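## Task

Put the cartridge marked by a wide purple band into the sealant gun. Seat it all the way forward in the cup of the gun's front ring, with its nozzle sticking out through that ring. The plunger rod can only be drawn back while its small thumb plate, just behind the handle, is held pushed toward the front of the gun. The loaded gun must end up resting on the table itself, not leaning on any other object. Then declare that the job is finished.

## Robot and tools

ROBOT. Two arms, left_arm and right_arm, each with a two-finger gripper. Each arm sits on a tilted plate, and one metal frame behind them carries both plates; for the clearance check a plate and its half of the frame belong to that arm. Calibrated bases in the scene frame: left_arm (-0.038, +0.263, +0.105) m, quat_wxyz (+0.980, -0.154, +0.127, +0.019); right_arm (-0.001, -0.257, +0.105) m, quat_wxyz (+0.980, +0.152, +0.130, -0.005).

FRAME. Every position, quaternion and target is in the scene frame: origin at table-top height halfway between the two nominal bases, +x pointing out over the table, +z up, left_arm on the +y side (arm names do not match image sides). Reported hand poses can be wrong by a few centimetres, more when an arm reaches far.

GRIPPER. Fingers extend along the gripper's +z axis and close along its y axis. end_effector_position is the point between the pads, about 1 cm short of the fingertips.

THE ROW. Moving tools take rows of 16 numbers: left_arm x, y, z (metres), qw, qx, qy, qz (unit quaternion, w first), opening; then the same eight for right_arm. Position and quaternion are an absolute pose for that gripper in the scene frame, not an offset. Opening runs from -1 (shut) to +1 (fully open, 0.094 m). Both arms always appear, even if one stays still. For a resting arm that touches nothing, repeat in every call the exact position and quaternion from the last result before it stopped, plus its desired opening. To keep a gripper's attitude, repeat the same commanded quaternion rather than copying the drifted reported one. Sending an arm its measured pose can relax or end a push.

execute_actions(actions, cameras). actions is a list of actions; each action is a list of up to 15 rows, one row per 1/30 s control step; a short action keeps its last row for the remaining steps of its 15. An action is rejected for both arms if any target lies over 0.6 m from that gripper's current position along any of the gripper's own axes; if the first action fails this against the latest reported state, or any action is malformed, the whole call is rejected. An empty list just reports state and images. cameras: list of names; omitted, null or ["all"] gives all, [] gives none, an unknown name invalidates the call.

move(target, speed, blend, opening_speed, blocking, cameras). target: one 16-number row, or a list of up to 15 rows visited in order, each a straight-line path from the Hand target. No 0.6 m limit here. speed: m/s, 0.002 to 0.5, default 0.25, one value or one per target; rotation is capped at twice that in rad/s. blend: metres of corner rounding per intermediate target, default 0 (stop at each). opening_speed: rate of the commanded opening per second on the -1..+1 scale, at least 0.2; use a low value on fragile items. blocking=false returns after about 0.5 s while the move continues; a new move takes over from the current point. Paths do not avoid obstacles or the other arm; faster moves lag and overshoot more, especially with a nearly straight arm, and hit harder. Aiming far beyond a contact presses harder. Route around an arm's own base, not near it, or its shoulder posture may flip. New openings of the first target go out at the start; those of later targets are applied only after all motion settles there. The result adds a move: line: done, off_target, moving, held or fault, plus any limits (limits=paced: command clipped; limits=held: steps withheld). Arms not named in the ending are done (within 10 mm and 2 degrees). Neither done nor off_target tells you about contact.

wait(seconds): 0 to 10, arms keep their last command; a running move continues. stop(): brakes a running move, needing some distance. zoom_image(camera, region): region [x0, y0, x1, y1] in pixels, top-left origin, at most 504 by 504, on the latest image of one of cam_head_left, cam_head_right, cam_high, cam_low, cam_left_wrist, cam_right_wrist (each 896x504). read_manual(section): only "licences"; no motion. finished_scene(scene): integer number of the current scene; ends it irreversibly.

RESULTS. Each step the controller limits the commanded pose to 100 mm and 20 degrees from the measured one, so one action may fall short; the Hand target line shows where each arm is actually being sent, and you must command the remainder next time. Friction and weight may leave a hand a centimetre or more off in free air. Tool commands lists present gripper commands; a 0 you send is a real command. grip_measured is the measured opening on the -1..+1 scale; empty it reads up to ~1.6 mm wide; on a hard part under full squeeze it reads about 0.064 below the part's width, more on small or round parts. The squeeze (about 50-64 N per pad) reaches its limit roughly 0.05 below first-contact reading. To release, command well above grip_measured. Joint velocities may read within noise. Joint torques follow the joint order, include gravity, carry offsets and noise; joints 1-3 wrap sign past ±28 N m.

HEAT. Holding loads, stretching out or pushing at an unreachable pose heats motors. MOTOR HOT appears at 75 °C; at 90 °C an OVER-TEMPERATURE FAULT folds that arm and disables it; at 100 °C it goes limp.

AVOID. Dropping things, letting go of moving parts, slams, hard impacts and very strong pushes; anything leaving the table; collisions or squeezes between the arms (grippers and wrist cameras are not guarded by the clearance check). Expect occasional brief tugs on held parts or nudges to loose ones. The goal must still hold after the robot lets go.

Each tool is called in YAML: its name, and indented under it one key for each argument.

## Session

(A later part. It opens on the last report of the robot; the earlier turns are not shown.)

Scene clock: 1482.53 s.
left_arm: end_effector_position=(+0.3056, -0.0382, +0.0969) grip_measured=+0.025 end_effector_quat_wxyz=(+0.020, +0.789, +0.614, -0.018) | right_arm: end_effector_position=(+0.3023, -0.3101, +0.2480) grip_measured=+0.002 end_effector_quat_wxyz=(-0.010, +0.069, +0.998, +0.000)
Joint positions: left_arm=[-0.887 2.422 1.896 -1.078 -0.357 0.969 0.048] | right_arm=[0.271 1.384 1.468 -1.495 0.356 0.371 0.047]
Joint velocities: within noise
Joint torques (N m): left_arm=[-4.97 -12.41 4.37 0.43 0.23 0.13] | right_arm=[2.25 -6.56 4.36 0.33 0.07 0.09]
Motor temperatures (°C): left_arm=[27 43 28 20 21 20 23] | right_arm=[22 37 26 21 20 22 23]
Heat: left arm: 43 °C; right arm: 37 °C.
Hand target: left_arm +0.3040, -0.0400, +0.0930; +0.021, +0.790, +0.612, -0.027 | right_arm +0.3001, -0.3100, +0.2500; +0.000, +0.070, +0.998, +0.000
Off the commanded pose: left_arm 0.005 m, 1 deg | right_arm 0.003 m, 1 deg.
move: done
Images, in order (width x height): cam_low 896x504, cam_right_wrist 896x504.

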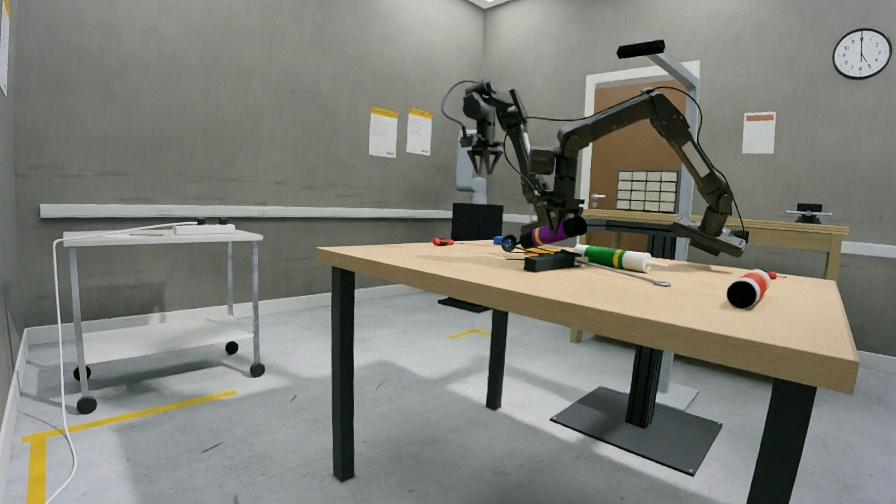

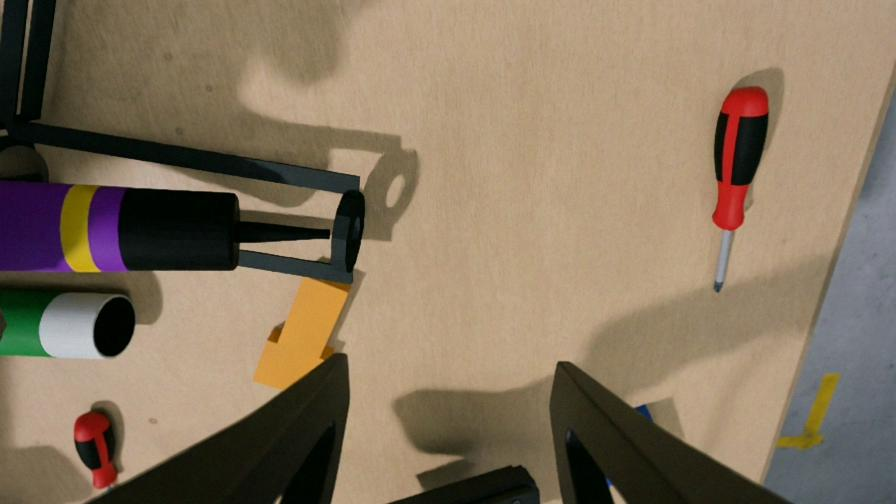

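move:
  target:
    - [0.314,-0.030,0.13,0.0209,0.8008,0.5979,-0.0280,-0.3,0.30,-0.31,0.25,0,0.07,0.9975,0,0.0]
    - [0.311,-0.040,0.0845,0.0209,0.8008,0.5979,-0.0280,-0.3,0.30,-0.31,0.25,0,0.07,0.9975,0,0.0]
  speed: 0.1
  cameras: ["cam_low","cam_right_wrist"]

zoom_image:
  camera: "cam_right_wrist"
  region: [0, 60, 400, 300]

Scene clock: 1504.20 s.
left_arm: end_effector_position=(+0.3144, -0.0362, +0.0901) grip_measured=+0.025 end_effector_quat_wxyz=(+0.021, +0.798, +0.603, -0.018) | right_arm: end_effector_position=(+0.3023, -0.3101, +0.2480) grip_measured=+0.002 end_effector_quat_wxyz=(-0.010, +0.069, +0.998, +0.000)
Joint positions: left_arm=[-0.865 2.441 1.916 -1.07 -0.357 1.023 0.048] | right_arm=[0.271 1.384 1.468 -1.495 0.356 0.371 0.047]
Joint velocities: within noise
Joint torques (N m): left_arm=[-5.37 -11.93 4.6 0.43 0.24 0.12] | right_arm=[2.25 -6.57 4.37 0.32 0.07 0.1]
Motor temperatures (°C): left_arm=[26 44 26 20 21 20 23] | right_arm=[22 36 26 21 20 22 23]
Heat: left arm: 44 °C; right arm: 36 °C.
Hand target: left_arm +0.3110, -0.0399, +0.0845; +0.021, +0.801, +0.598, -0.028 | right_arm +0.3001, -0.3100, +0.2500; +0.000, +0.070, +0.998, +0.000
Off the commanded pose: left_arm 0.008 m, 1 deg | right_arm 0.003 m, 1 deg.
move: done
Images, in order (width x height): cam_low 896x504, cam_right_wrist 896x504.

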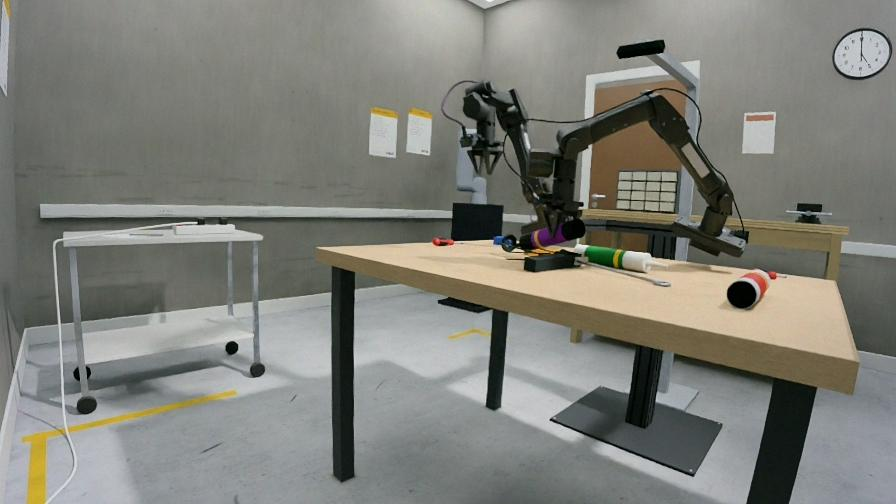

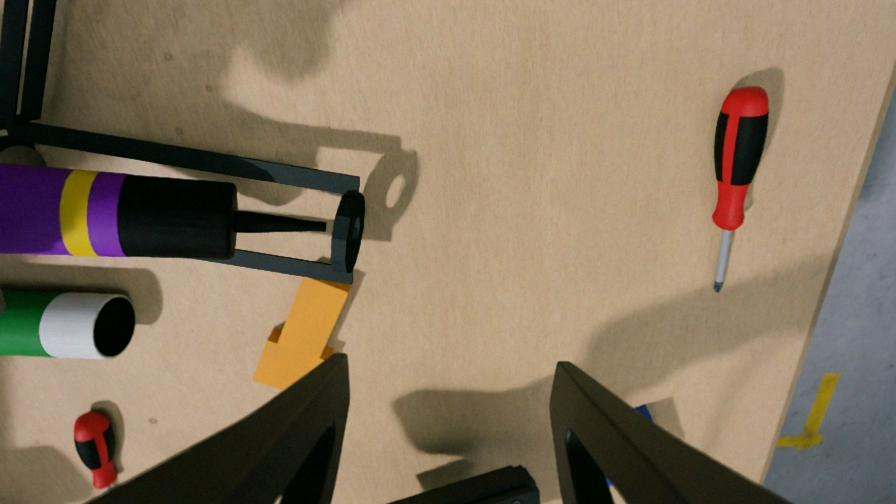

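Scaled by 1.260 from the camera's 896x504 image, which has a finer 1280x720 frame.

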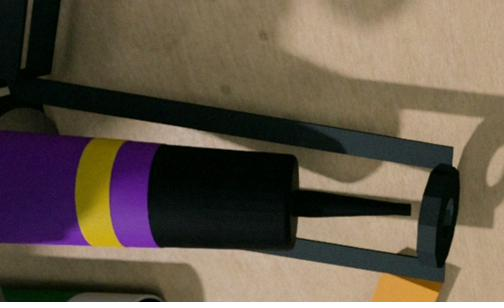

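move:
  target:
    - [0.2985,-0.081,0.090,0.0211,0.7954,0.6051,-0.0278,-0.3,0.30,-0.31,0.25,0,0.07,0.9975,0,0.0]
    - [0.289,-0.113,0.080,0.0211,0.7954,0.6051,-0.0278,-0.3,0.30,-0.31,0.25,0,0.07,0.9975,0,0.0]
  speed: 0.08
  blend: 0.01
  cameras: ["cam_low","cam_right_wrist"]

zoom_image:
  camera: "cam_right_wrist"
  region: [0, 60, 400, 300]

Scene clock: 1518.53 s.
left_arm: end_effector_position=(+0.3031, -0.0908, +0.0753) grip_measured=+0.025 end_effector_quat_wxyz=(+0.010, +0.789, +0.614, -0.009) | right_arm: end_effector_position=(+0.3023, -0.3101, +0.2480) grip_measured=+0.002 end_effector_quat_wxyz=(-0.010, +0.069, +0.998, +0.000)
Joint positions: left_arm=[-0.944 2.682 2.231 -1.196 -0.374 0.903 0.048] | right_arm=[0.271 1.384 1.468 -1.495 0.356 0.371 0.047]
Joint velocities: within noise
Joint torques (N m): left_arm=[-9.17 -12.14 7.79 0.27 0.44 -0.08] | right_arm=[2.25 -6.56 4.38 0.32 0.07 0.09]
Motor temperatures (°C): left_arm=[26 42 26 20 21 20 23] | right_arm=[22 36 26 21 20 22 23]
Heat: left arm: 42 °C; right arm: 36 °C.
Hand target: left_arm +0.2886, -0.1119, +0.0802; +0.022, +0.796, +0.605, -0.028 | right_arm +0.3001, -0.3100, +0.2500; +0.000, +0.070, +0.998, +0.000
Off the commanded pose: left_arm 0.027 m, 3 deg | right_arm 0.003 m, 1 deg.
move: off_target (left_arm)
Images, in order (width x height): cam_low 896x504, cam_right_wrist 896x504.

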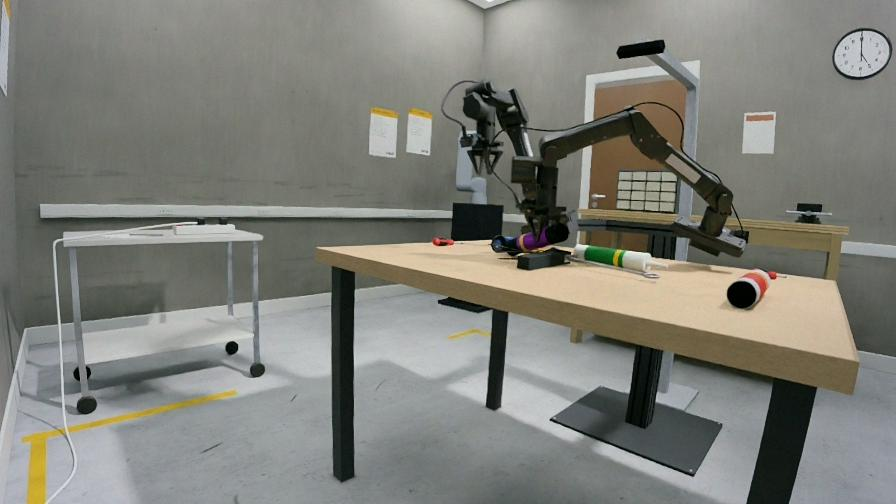

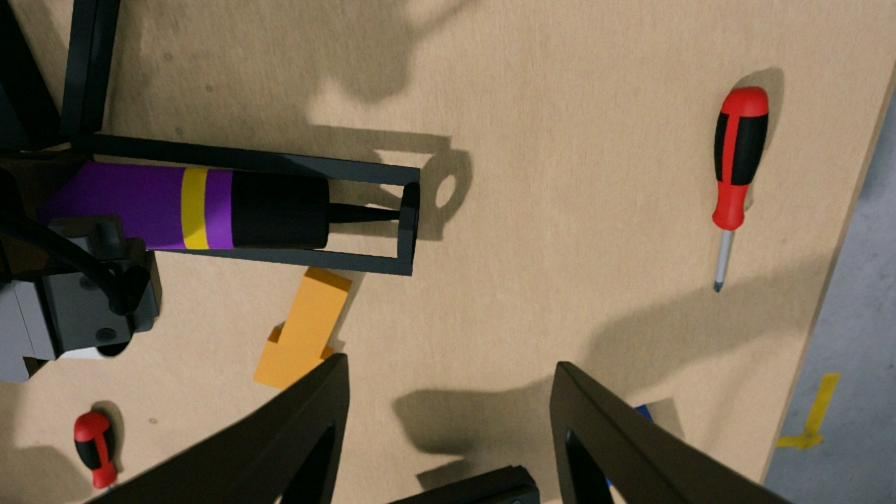

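Scaled by 1.260 from the camera's 896x504 image, which has a finer 1280x720 frame.

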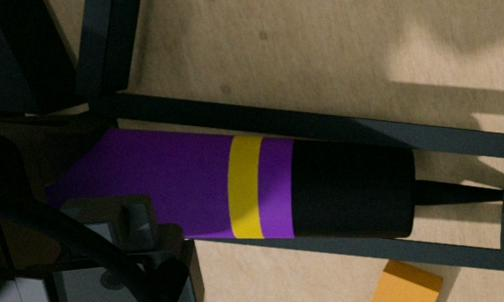

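zoom_image:
  camera: "cam_right_wrist"
  region: [310, 150, 440, 290]

zoom_image:
  camera: "cam_low"
  region: [480, 215, 590, 285]

Scaled by 3.600 from the camera's 896x504 image, which has a finer 1280x720 frame.

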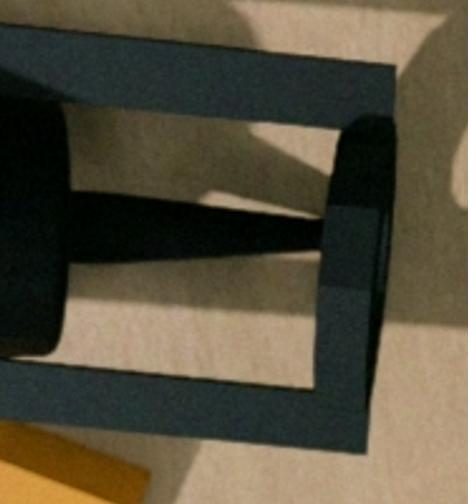

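Scaled by 4.582 from the camera's 896x504 image, which has a finer 1280x720 frame.

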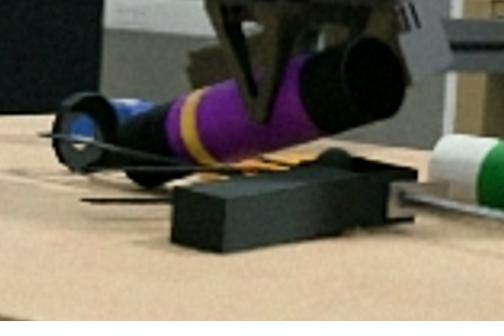

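move:
  target:
    - [0.303,-0.062,0.13,0.0214,0.7902,0.6118,-0.0276,-0.3,0.29,-0.37,0.25,0,0.07,0.9975,0,0.0]
    - [0.303,-0.066,0.092,0.0214,0.7902,0.6118,-0.0276,-0.3,0.29,-0.37,0.25,0,0.07,0.9975,0,0.0]
  speed: 0.1
  cameras: ["cam_low","cam_right_wrist"]

zoom_image:
  camera: "cam_right_wrist"
  region: [50, 60, 450, 300]

zoom_image:
  camera: "cam_low"
  region: [480, 215, 590, 285]

Scene clock: 1535.90 s.
left_arm: end_effector_position=(+0.3038, -0.0621, +0.0876) grip_measured=+0.025 end_effector_quat_wxyz=(+0.011, +0.789, +0.614, -0.015) | right_arm: end_effector_position=(+0.2905, -0.3702, +0.2479) grip_measured=+0.002 end_effector_quat_wxyz=(-0.011, +0.068, +0.998, -0.005)
Joint positions: left_arm=[-0.915 2.54 2.043 -1.137 -0.363 0.934 0.048] | right_arm=[0.015 1.308 1.468 -1.489 0.315 0.107 0.047]
Joint velocities: within noise
Joint torques (N m): left_arm=[-5.7 -14.57 4.44 0.38 0.29 0.12] | right_arm=[0.76 -6.67 5.04 0.38 -0.11 -0.03]
Motor temperatures (°C): left_arm=[28 42 28 20 21 20 23] | right_arm=[22 37 26 21 20 22 23]
Heat: left arm: 42 °C; right arm: 37 °C.
Hand target: left_arm +0.3031, -0.0660, +0.0921; +0.021, +0.790, +0.612, -0.027 | right_arm +0.2901, -0.3700, +0.2501; +0.000, +0.070, +0.998, +0.000
Off the commanded pose: left_arm 0.006 m, 2 deg | right_arm 0.002 m, 1 deg.
move: done
Images, in order (width x height): cam_low 896x504, cam_right_wrist 896x504.

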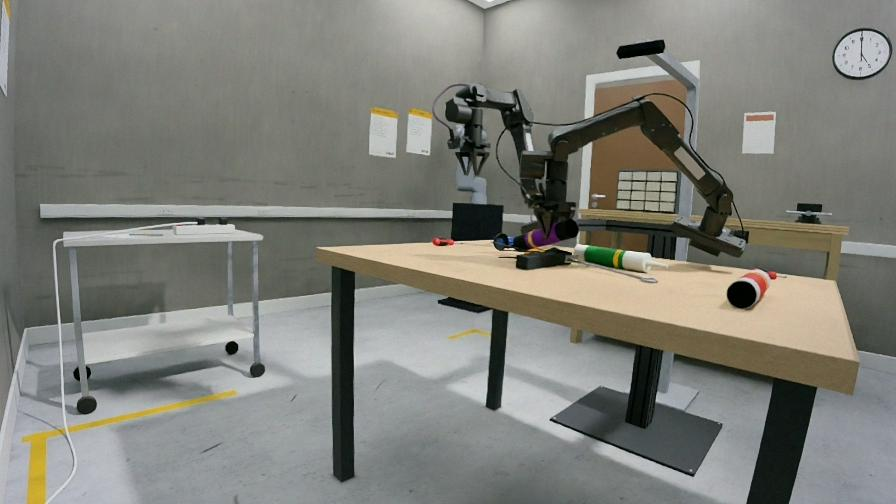

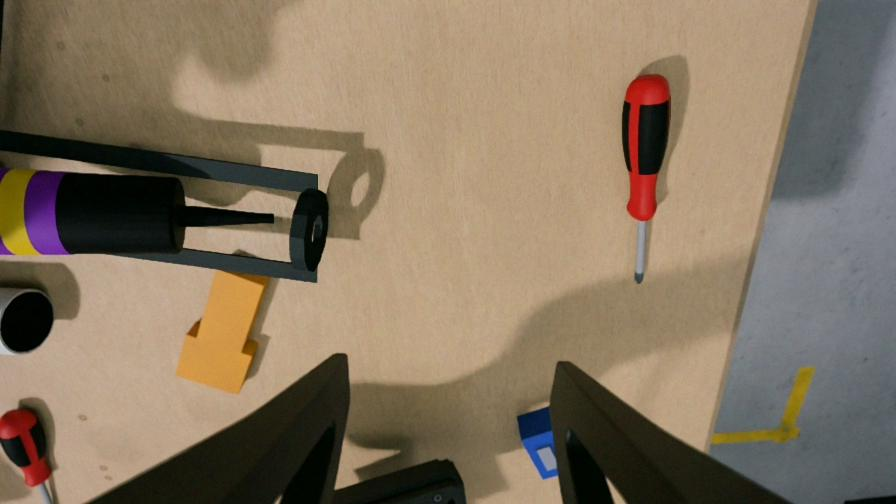

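Scaled by 1.260 from the camera's 896x504 image, which has a finer 1280x720 frame.

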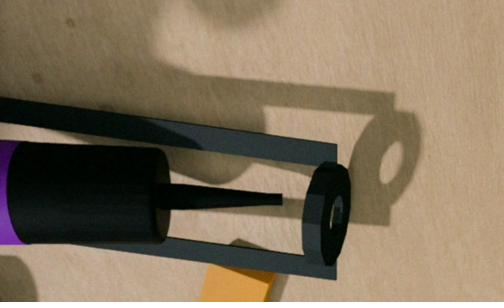

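Scaled by 4.582 from the camera's 896x504 image, which has a finer 1280x720 frame.

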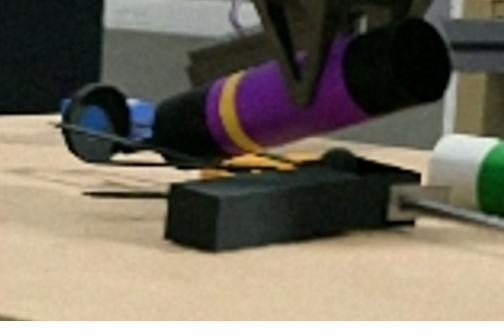

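move:
  target:
    - [0.303,-0.062,0.12,0.0214,0.7902,0.6118,-0.0276,-0.3,0.25,-0.39,0.20,-0.2382,0.7230,0.5751,0.2995,-0.5]
    - [0.300,-0.066,0.105,0.0214,0.7902,0.6118,-0.0276,-0.3,0.245,-0.385,0.13,-0.2382,0.7230,0.5751,0.2995,-0.5]
  speed: 0.2
  cameras: ["cam_low","cam_right_wrist","cam_high"]

Scene clock: 1578.47 s.
left_arm: end_effector_position=(+0.2995, -0.0569, +0.0876) grip_measured=+0.025 end_effector_quat_wxyz=(-0.002, +0.790, +0.613, -0.016) | right_arm: end_effector_position=(+0.2441, -0.3873, +0.1334) grip_measured=-0.498 end_effector_quat_wxyz=(-0.235, +0.721, +0.583, +0.293)
Joint positions: left_arm=[-0.915 2.54 2.043 -1.166 -0.363 0.927 0.048] | right_arm=[-0.843 1.511 1.12 -1.3 -0.587 0.768 0.024]
Joint velocities: within noise
Joint torques (N m): left_arm=[-7.04 -16.01 5.35 0.3 0.3 0.02] | right_arm=[0.12 -5.86 3.55 -0.61 -0.46 0.09]
Motor temperatures (°C): left_arm=[27 53 25 20 21 20 23] | right_arm=[22 37 26 21 21 22 23]
Heat: left arm: 53 °C; right arm: 37 °C.
Hand target: left_arm +0.2999, -0.0657, +0.1050; +0.021, +0.790, +0.612, -0.028 | right_arm +0.2449, -0.3850, +0.1301; -0.238, +0.723, +0.575, +0.299
Off the commanded pose: left_arm 0.020 m, 3 deg | right_arm 0.004 m, 1 deg.
move: off_target (left_arm)
Images, in order (width x height): cam_high 896x504, cam_low 896x504, cam_right_wrist 896x504.

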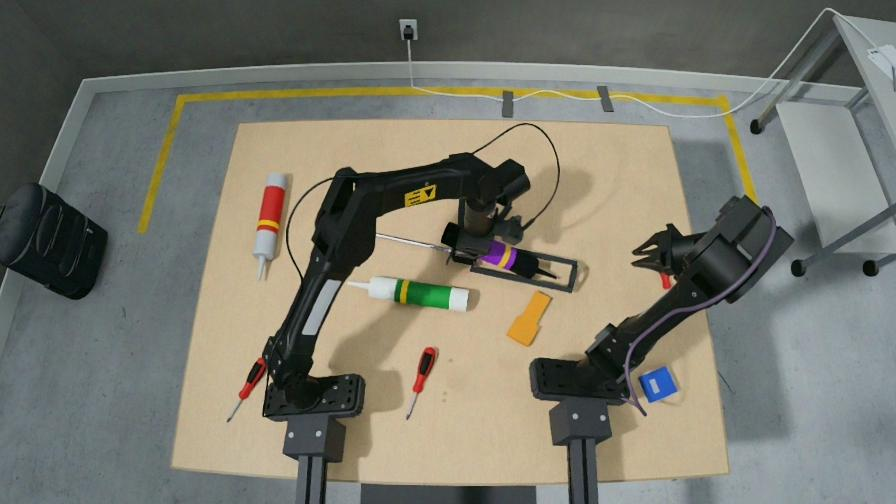

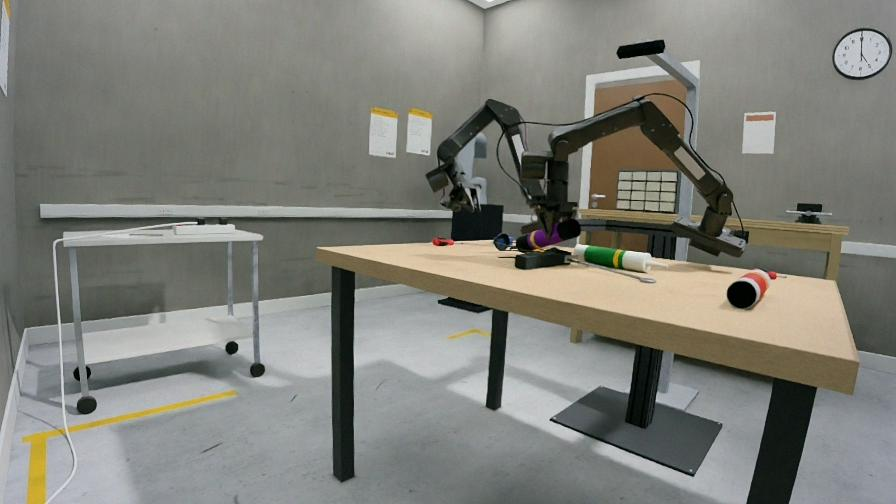

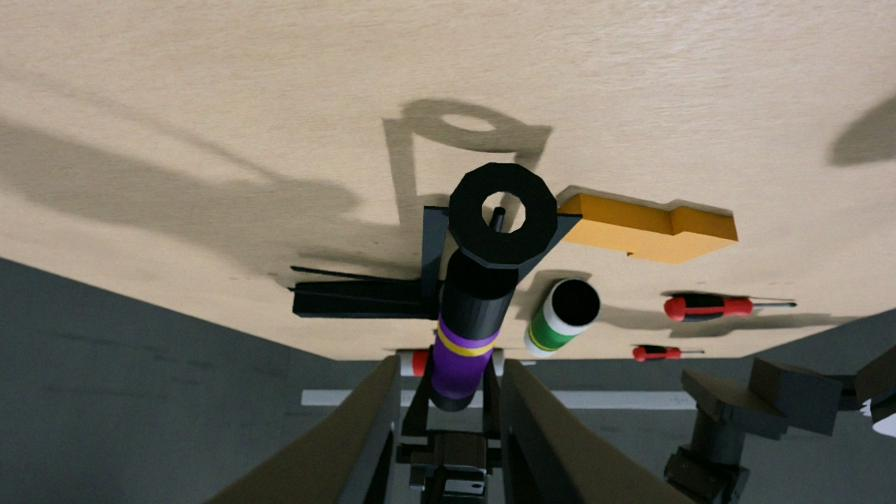

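move:
  target:
    - [0.300,-0.060,0.14,0.0214,0.7902,0.6118,-0.0276,-0.3,0.245,-0.385,0.13,-0.2382,0.7230,0.5751,0.2995,-0.5]
    - [0.300,-0.062,0.104,0.0214,0.7902,0.6118,-0.0276,-0.3,0.245,-0.385,0.13,-0.2382,0.7230,0.5751,0.2995,-0.5]
  speed: 0.1
  cameras: ["cam_low","cam_right_wrist"]

zoom_image:
  camera: "cam_right_wrist"
  region: [400, 120, 620, 280]

Scene clock: 1617.10 s.
left_arm: end_effector_position=(+0.3011, -0.0556, +0.0924) grip_measured=+0.025 end_effector_quat_wxyz=(+0.004, +0.788, +0.616, -0.015) | right_arm: end_effector_position=(+0.2443, -0.3874, +0.1334) grip_measured=-0.498 end_effector_quat_wxyz=(-0.234, +0.721, +0.583, +0.293)
Joint positions: left_arm=[-0.915 2.52 2.03 -1.159 -0.363 0.924 0.048] | right_arm=[-0.843 1.511 1.12 -1.299 -0.587 0.768 0.024]
Joint velocities: within noise
Joint torques (N m): left_arm=[-6.48 -15.53 4.46 0.36 0.29 0.12] | right_arm=[0.1 -5.87 3.55 -0.61 -0.45 0.1]
Motor temperatures (°C): left_arm=[27 56 25 20 21 20 23] | right_arm=[22 37 26 21 21 22 23]
Heat: left arm: 56 °C; right arm: 37 °C.
Hand target: left_arm +0.3000, -0.0619, +0.1039; +0.021, +0.790, +0.612, -0.027 | right_arm +0.2449, -0.3850, +0.1301; -0.238, +0.723, +0.575, +0.299
Off the commanded pose: left_arm 0.013 m, 3 deg | right_arm 0.004 m, 1 deg.
move: off_target (left_arm)
Images, in order (width x height): cam_low 896x504, cam_right_wrist 896x504.

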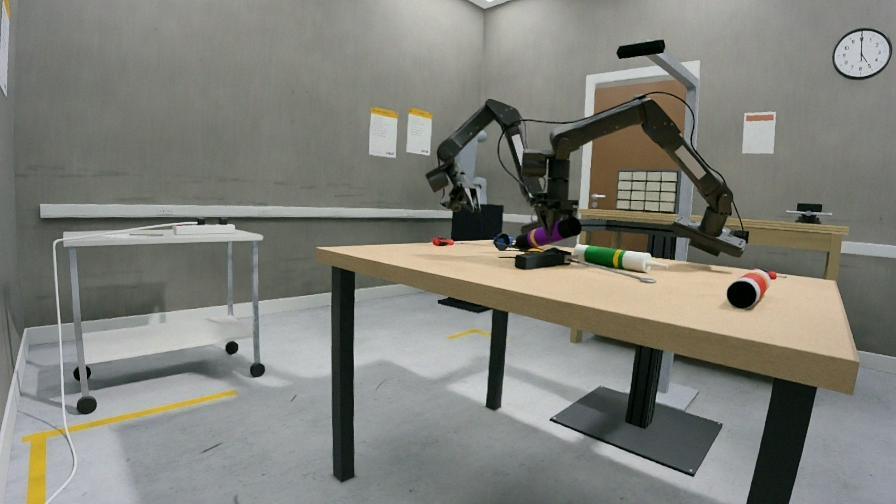

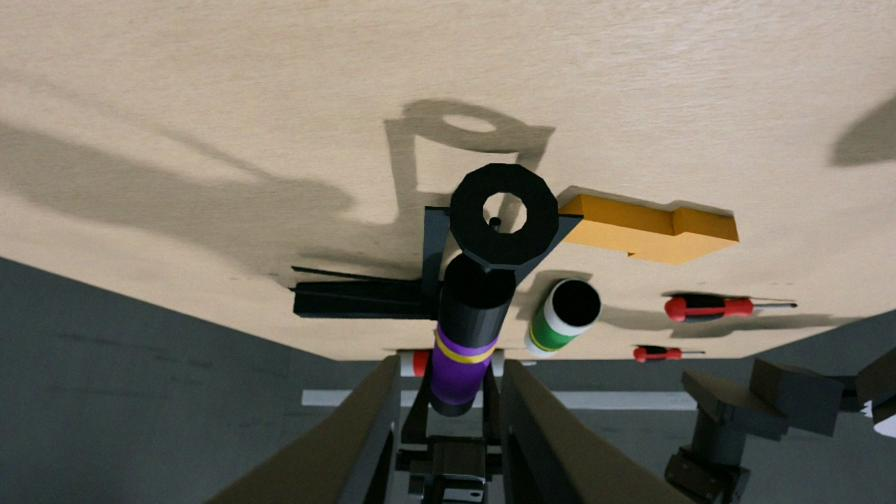

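Scaled by 2.291 from the camera's 896x504 image, which has a finer 1280x720 frame.

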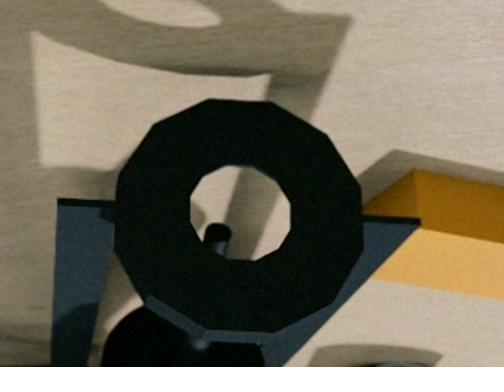

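move:
  target:
    - [0.300,-0.060,0.15,0.0214,0.7902,0.6118,-0.0276,-0.3,0.245,-0.385,0.13,-0.2382,0.7230,0.5751,0.2995,-0.5]
    - [0.300,-0.063,0.120,0.0214,0.7902,0.6118,-0.0276,-0.3,0.245,-0.385,0.13,-0.2382,0.7230,0.5751,0.2995,-0.5]
  speed: 0.1
  cameras: ["cam_right_wrist"]

zoom_image:
  camera: "cam_right_wrist"
  region: [400, 120, 620, 280]

Scene clock: 1626.17 s.
left_arm: end_effector_position=(+0.3033, -0.0551, +0.1078) grip_measured=+0.025 end_effector_quat_wxyz=(+0.004, +0.788, +0.615, -0.016) | right_arm: end_effector_position=(+0.2443, -0.3874, +0.1334) grip_measured=-0.498 end_effector_quat_wxyz=(-0.234, +0.721, +0.583, +0.294)
Joint positions: left_arm=[-0.923 2.517 2.084 -1.22 -0.362 0.917 0.048] | right_arm=[-0.843 1.511 1.12 -1.299 -0.588 0.768 0.024]
Joint velocities: within noise
Joint torques (N m): left_arm=[-7.02 -15.46 4.48 0.36 0.28 0.06] | right_arm=[0.09 -5.86 3.55 -0.61 -0.45 0.1]
Motor temperatures (°C): left_arm=[27 54 26 20 21 20 23] | right_arm=[22 37 26 21 21 22 23]
Heat: left arm: 54 °C; right arm: 37 °C.
Hand target: left_arm +0.3000, -0.0628, +0.1201; +0.021, +0.790, +0.612, -0.028 | right_arm +0.2450, -0.3850, +0.1301; -0.238, +0.723, +0.575, +0.300
Off the commanded pose: left_arm 0.015 m, 2 deg | right_arm 0.004 m, 1 deg.
move: off_target (left_arm)
Images, in order (width x height): cam_right_wrist 896x504.

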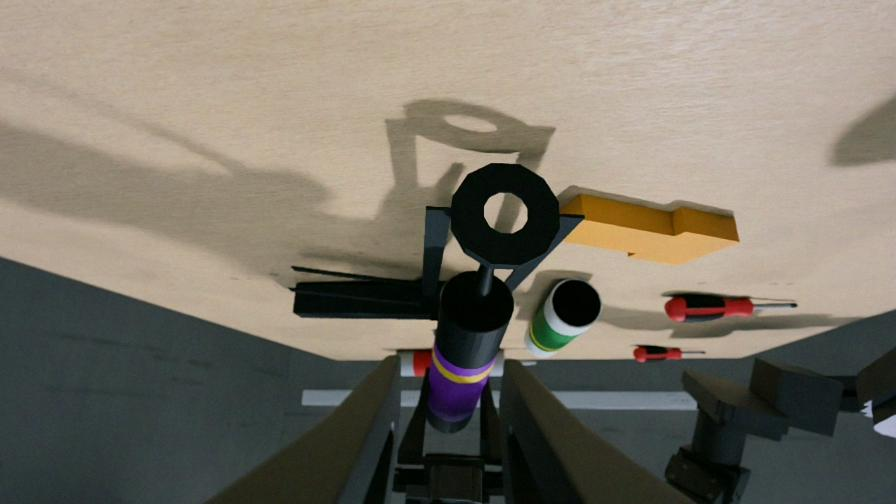

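Scaled by 2.291 from the camera's 896x504 image, which has a finer 1280x720 frame.

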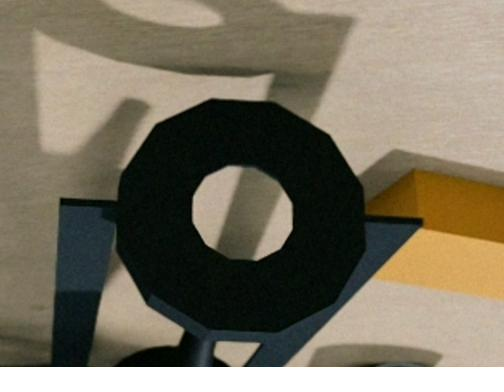

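move:
  target:
    - [0.289,-0.100,0.110,0.0214,0.7902,0.6118,-0.0276,-0.3,0.245,-0.385,0.13,-0.2382,0.7230,0.5751,0.2995,-0.5]
  speed: 0.06
  cameras: ["cam_right_wrist"]

zoom_image:
  camera: "cam_right_wrist"
  region: [400, 120, 620, 280]

Scene clock: 1644.03 s.
left_arm: end_effector_position=(+0.2970, -0.0838, +0.1017) grip_measured=+0.025 end_effector_quat_wxyz=(+0.010, +0.787, +0.616, -0.017) | right_arm: end_effector_position=(+0.2443, -0.3874, +0.1334) grip_measured=-0.498 end_effector_quat_wxyz=(-0.234, +0.721, +0.583, +0.294)
Joint positions: left_arm=[-0.961 2.616 2.207 -1.245 -0.357 0.879 0.048] | right_arm=[-0.843 1.511 1.12 -1.299 -0.588 0.768 0.024]
Joint velocities: within noise
Joint torques (N m): left_arm=[-8.4 -12.55 8.05 0.21 0.28 -0.11] | right_arm=[0.1 -5.86 3.55 -0.6 -0.44 0.09]
Motor temperatures (°C): left_arm=[27 55 26 20 21 20 23] | right_arm=[22 37 26 21 21 22 23]
Heat: left arm: 55 °C; right arm: 37 °C.
Hand target: left_arm +0.2886, -0.0995, +0.1100; +0.022, +0.790, +0.612, -0.028 | right_arm +0.2450, -0.3850, +0.1301; -0.238, +0.723, +0.575, +0.299
Off the commanded pose: left_arm 0.020 m, 2 deg | right_arm 0.004 m, 1 deg.
move: off_target (left_arm)
Images, in order (width x height): cam_right_wrist 896x504.

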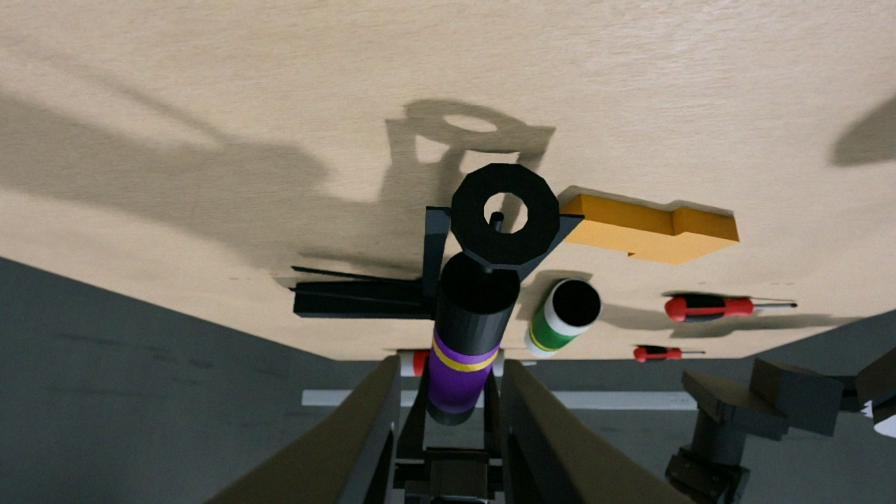

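Scaled by 2.291 from the camera's 896x504 image, which has a finer 1280x720 frame.

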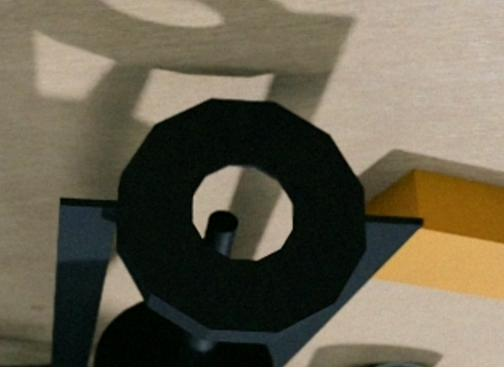

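move:
  target:
    - [0.278,-0.137,0.095,0.0214,0.7902,0.6118,-0.0276,-0.3,0.245,-0.385,0.13,-0.2382,0.7230,0.5751,0.2995,-0.5]
  speed: 0.06
  cameras: ["cam_right_wrist","cam_low"]

zoom_image:
  camera: "cam_right_wrist"
  region: [400, 120, 620, 280]

zoom_image:
  camera: "cam_low"
  region: [480, 215, 590, 285]

Scene clock: 1654.00 s.
left_arm: end_effector_position=(+0.2876, -0.1220, +0.0891) grip_measured=+0.025 end_effector_quat_wxyz=(+0.012, +0.787, +0.616, -0.020) | right_arm: end_effector_position=(+0.2443, -0.3874, +0.1334) grip_measured=-0.498 end_effector_quat_wxyz=(-0.234, +0.721, +0.583, +0.294)
Joint positions: left_arm=[-1.003 2.803 2.474 -1.335 -0.346 0.836 0.048] | right_arm=[-0.843 1.511 1.12 -1.299 -0.588 0.768 0.024]
Joint velocities: within noise
Joint torques (N m): left_arm=[-8.64 -12.97 8.12 0.21 0.21 -0.12] | right_arm=[0.1 -5.86 3.55 -0.61 -0.45 0.09]
Motor temperatures (°C): left_arm=[28 51 27 20 21 20 23] | right_arm=[22 37 26 21 21 22 23]
Heat: left arm: 51 °C; right arm: 37 °C.
Hand target: left_arm +0.2777, -0.1364, +0.0951; +0.023, +0.790, +0.612, -0.028 | right_arm +0.2450, -0.3850, +0.1301; -0.238, +0.723, +0.575, +0.299
Off the commanded pose: left_arm 0.019 m, 1 deg | right_arm 0.004 m, 1 deg.
move: off_target (left_arm)
Images, in order (width x height): cam_low 896x504, cam_right_wrist 896x504.

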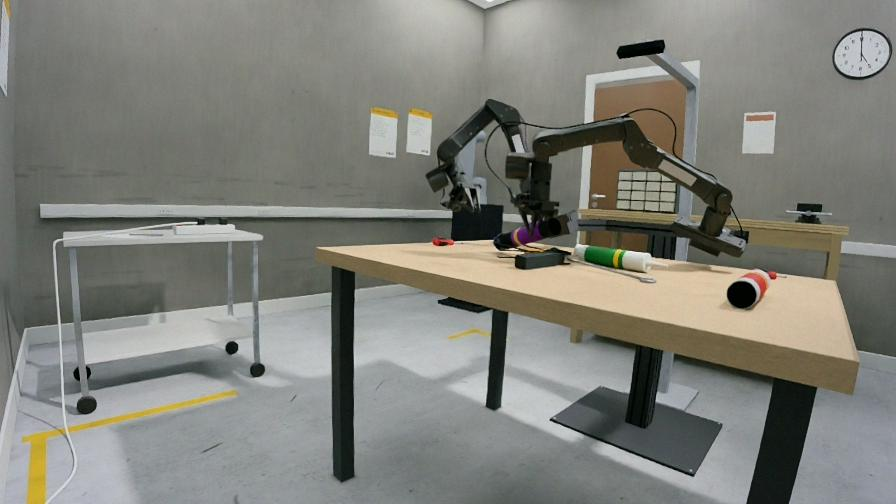

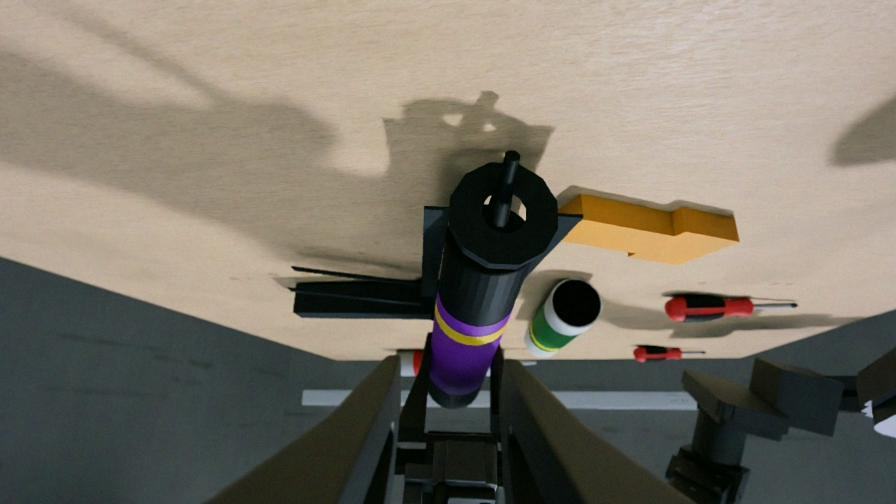

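Scaled by 2.291 from the camera's 896x504 image, which has a finer 1280x720 frame.

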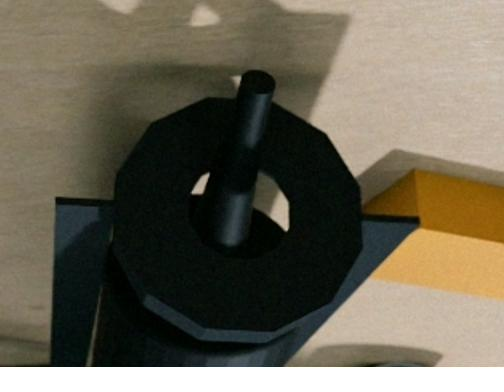

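Scaled by 4.582 from the camera's 896x504 image, which has a finer 1280x720 frame.

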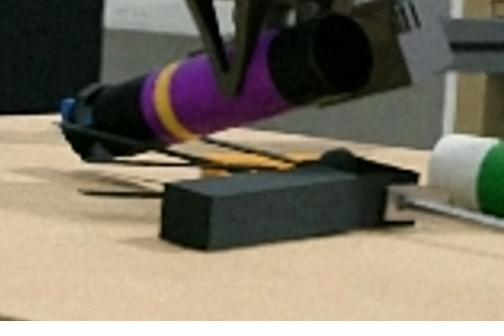

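move:
  target:
    - [0.278,-0.137,0.078,0.0454,0.7885,0.6105,-0.0586,-0.3,0.245,-0.385,0.13,-0.2382,0.7230,0.5751,0.2995,-0.5]
    - [0.278,-0.137,0.058,0.0693,0.7856,0.6083,-0.0895,-0.3,0.245,-0.385,0.13,-0.2382,0.7230,0.5751,0.2995,-0.5]
  speed: 0.05
  blend: 0.005
  cameras: ["cam_right_wrist","cam_low"]

zoom_image:
  camera: "cam_right_wrist"
  region: [400, 120, 620, 280]

zoom_image:
  camera: "cam_low"
  region: [480, 215, 590, 285]

Scene clock: 1673.47 s.
left_arm: end_effector_position=(+0.2753, -0.1357, +0.0460) grip_measured=+0.025 end_effector_quat_wxyz=(+0.055, +0.784, +0.614, -0.075) | right_arm: end_effector_position=(+0.2443, -0.3874, +0.1334) grip_measured=-0.498 end_effector_quat_wxyz=(-0.234, +0.721, +0.583, +0.294)
Joint positions: left_arm=[-0.967 2.704 2.111 -0.965 -0.24 0.901 0.048] | right_arm=[-0.843 1.511 1.12 -1.299 -0.588 0.768 0.024]
Joint velocities: within noise
Joint torques (N m): left_arm=[-5.53 -17.21 3.85 0.52 0.39 0.23] | right_arm=[0.1 -5.85 3.56 -0.61 -0.45 0.09]
Motor temperatures (°C): left_arm=[28 50 27 20 21 20 23] | right_arm=[22 37 26 22 21 22 23]
Heat: left arm: 50 °C; right arm: 37 °C.
Hand target: left_arm +0.2780, -0.1369, +0.0578; +0.068, +0.786, +0.608, -0.089 | right_arm +0.2449, -0.3850, +0.1301; -0.238, +0.723, +0.575, +0.299
Off the commanded pose: left_arm 0.012 m, 2 deg | right_arm 0.004 m, 1 deg.
move: off_target (left_arm)
Images, in order (width x height): cam_low 896x504, cam_right_wrist 896x504.

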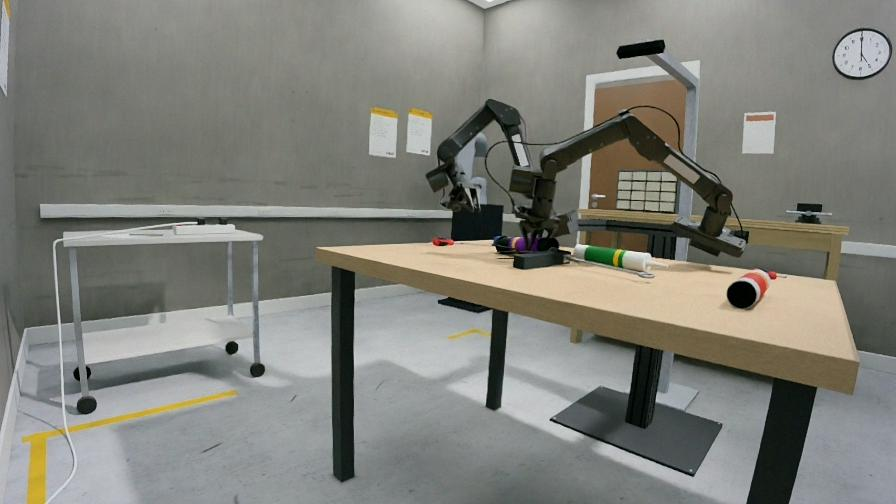

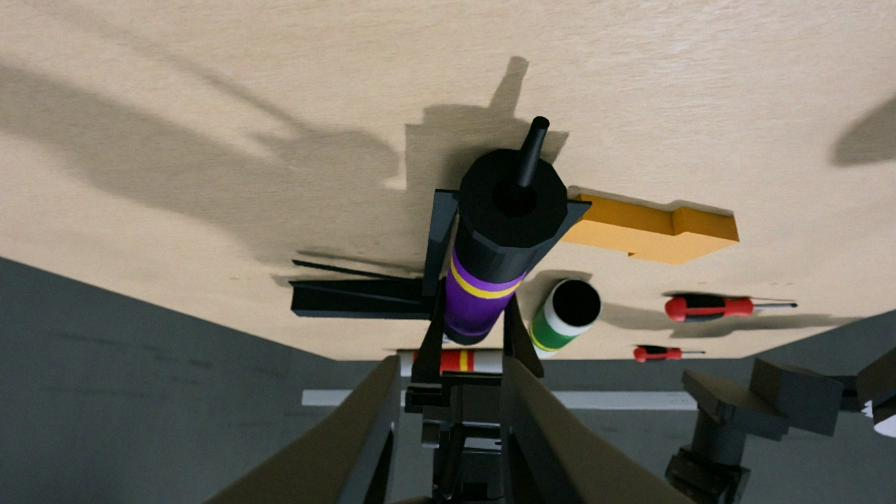

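Scaled by 2.291 from the camera's 896x504 image, which has a finer 1280x720 frame.

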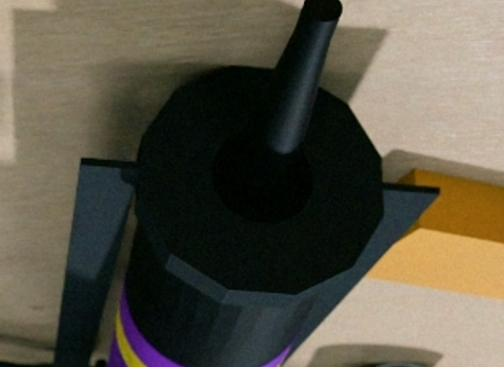

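Scaled by 4.582 from the camera's 896x504 image, which has a finer 1280x720 frame.

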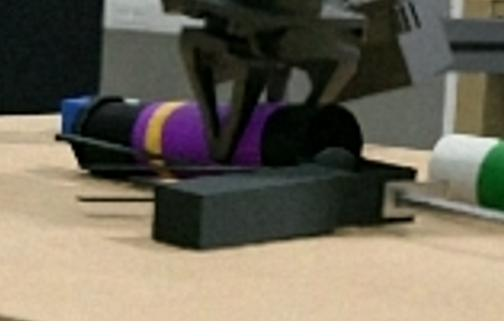

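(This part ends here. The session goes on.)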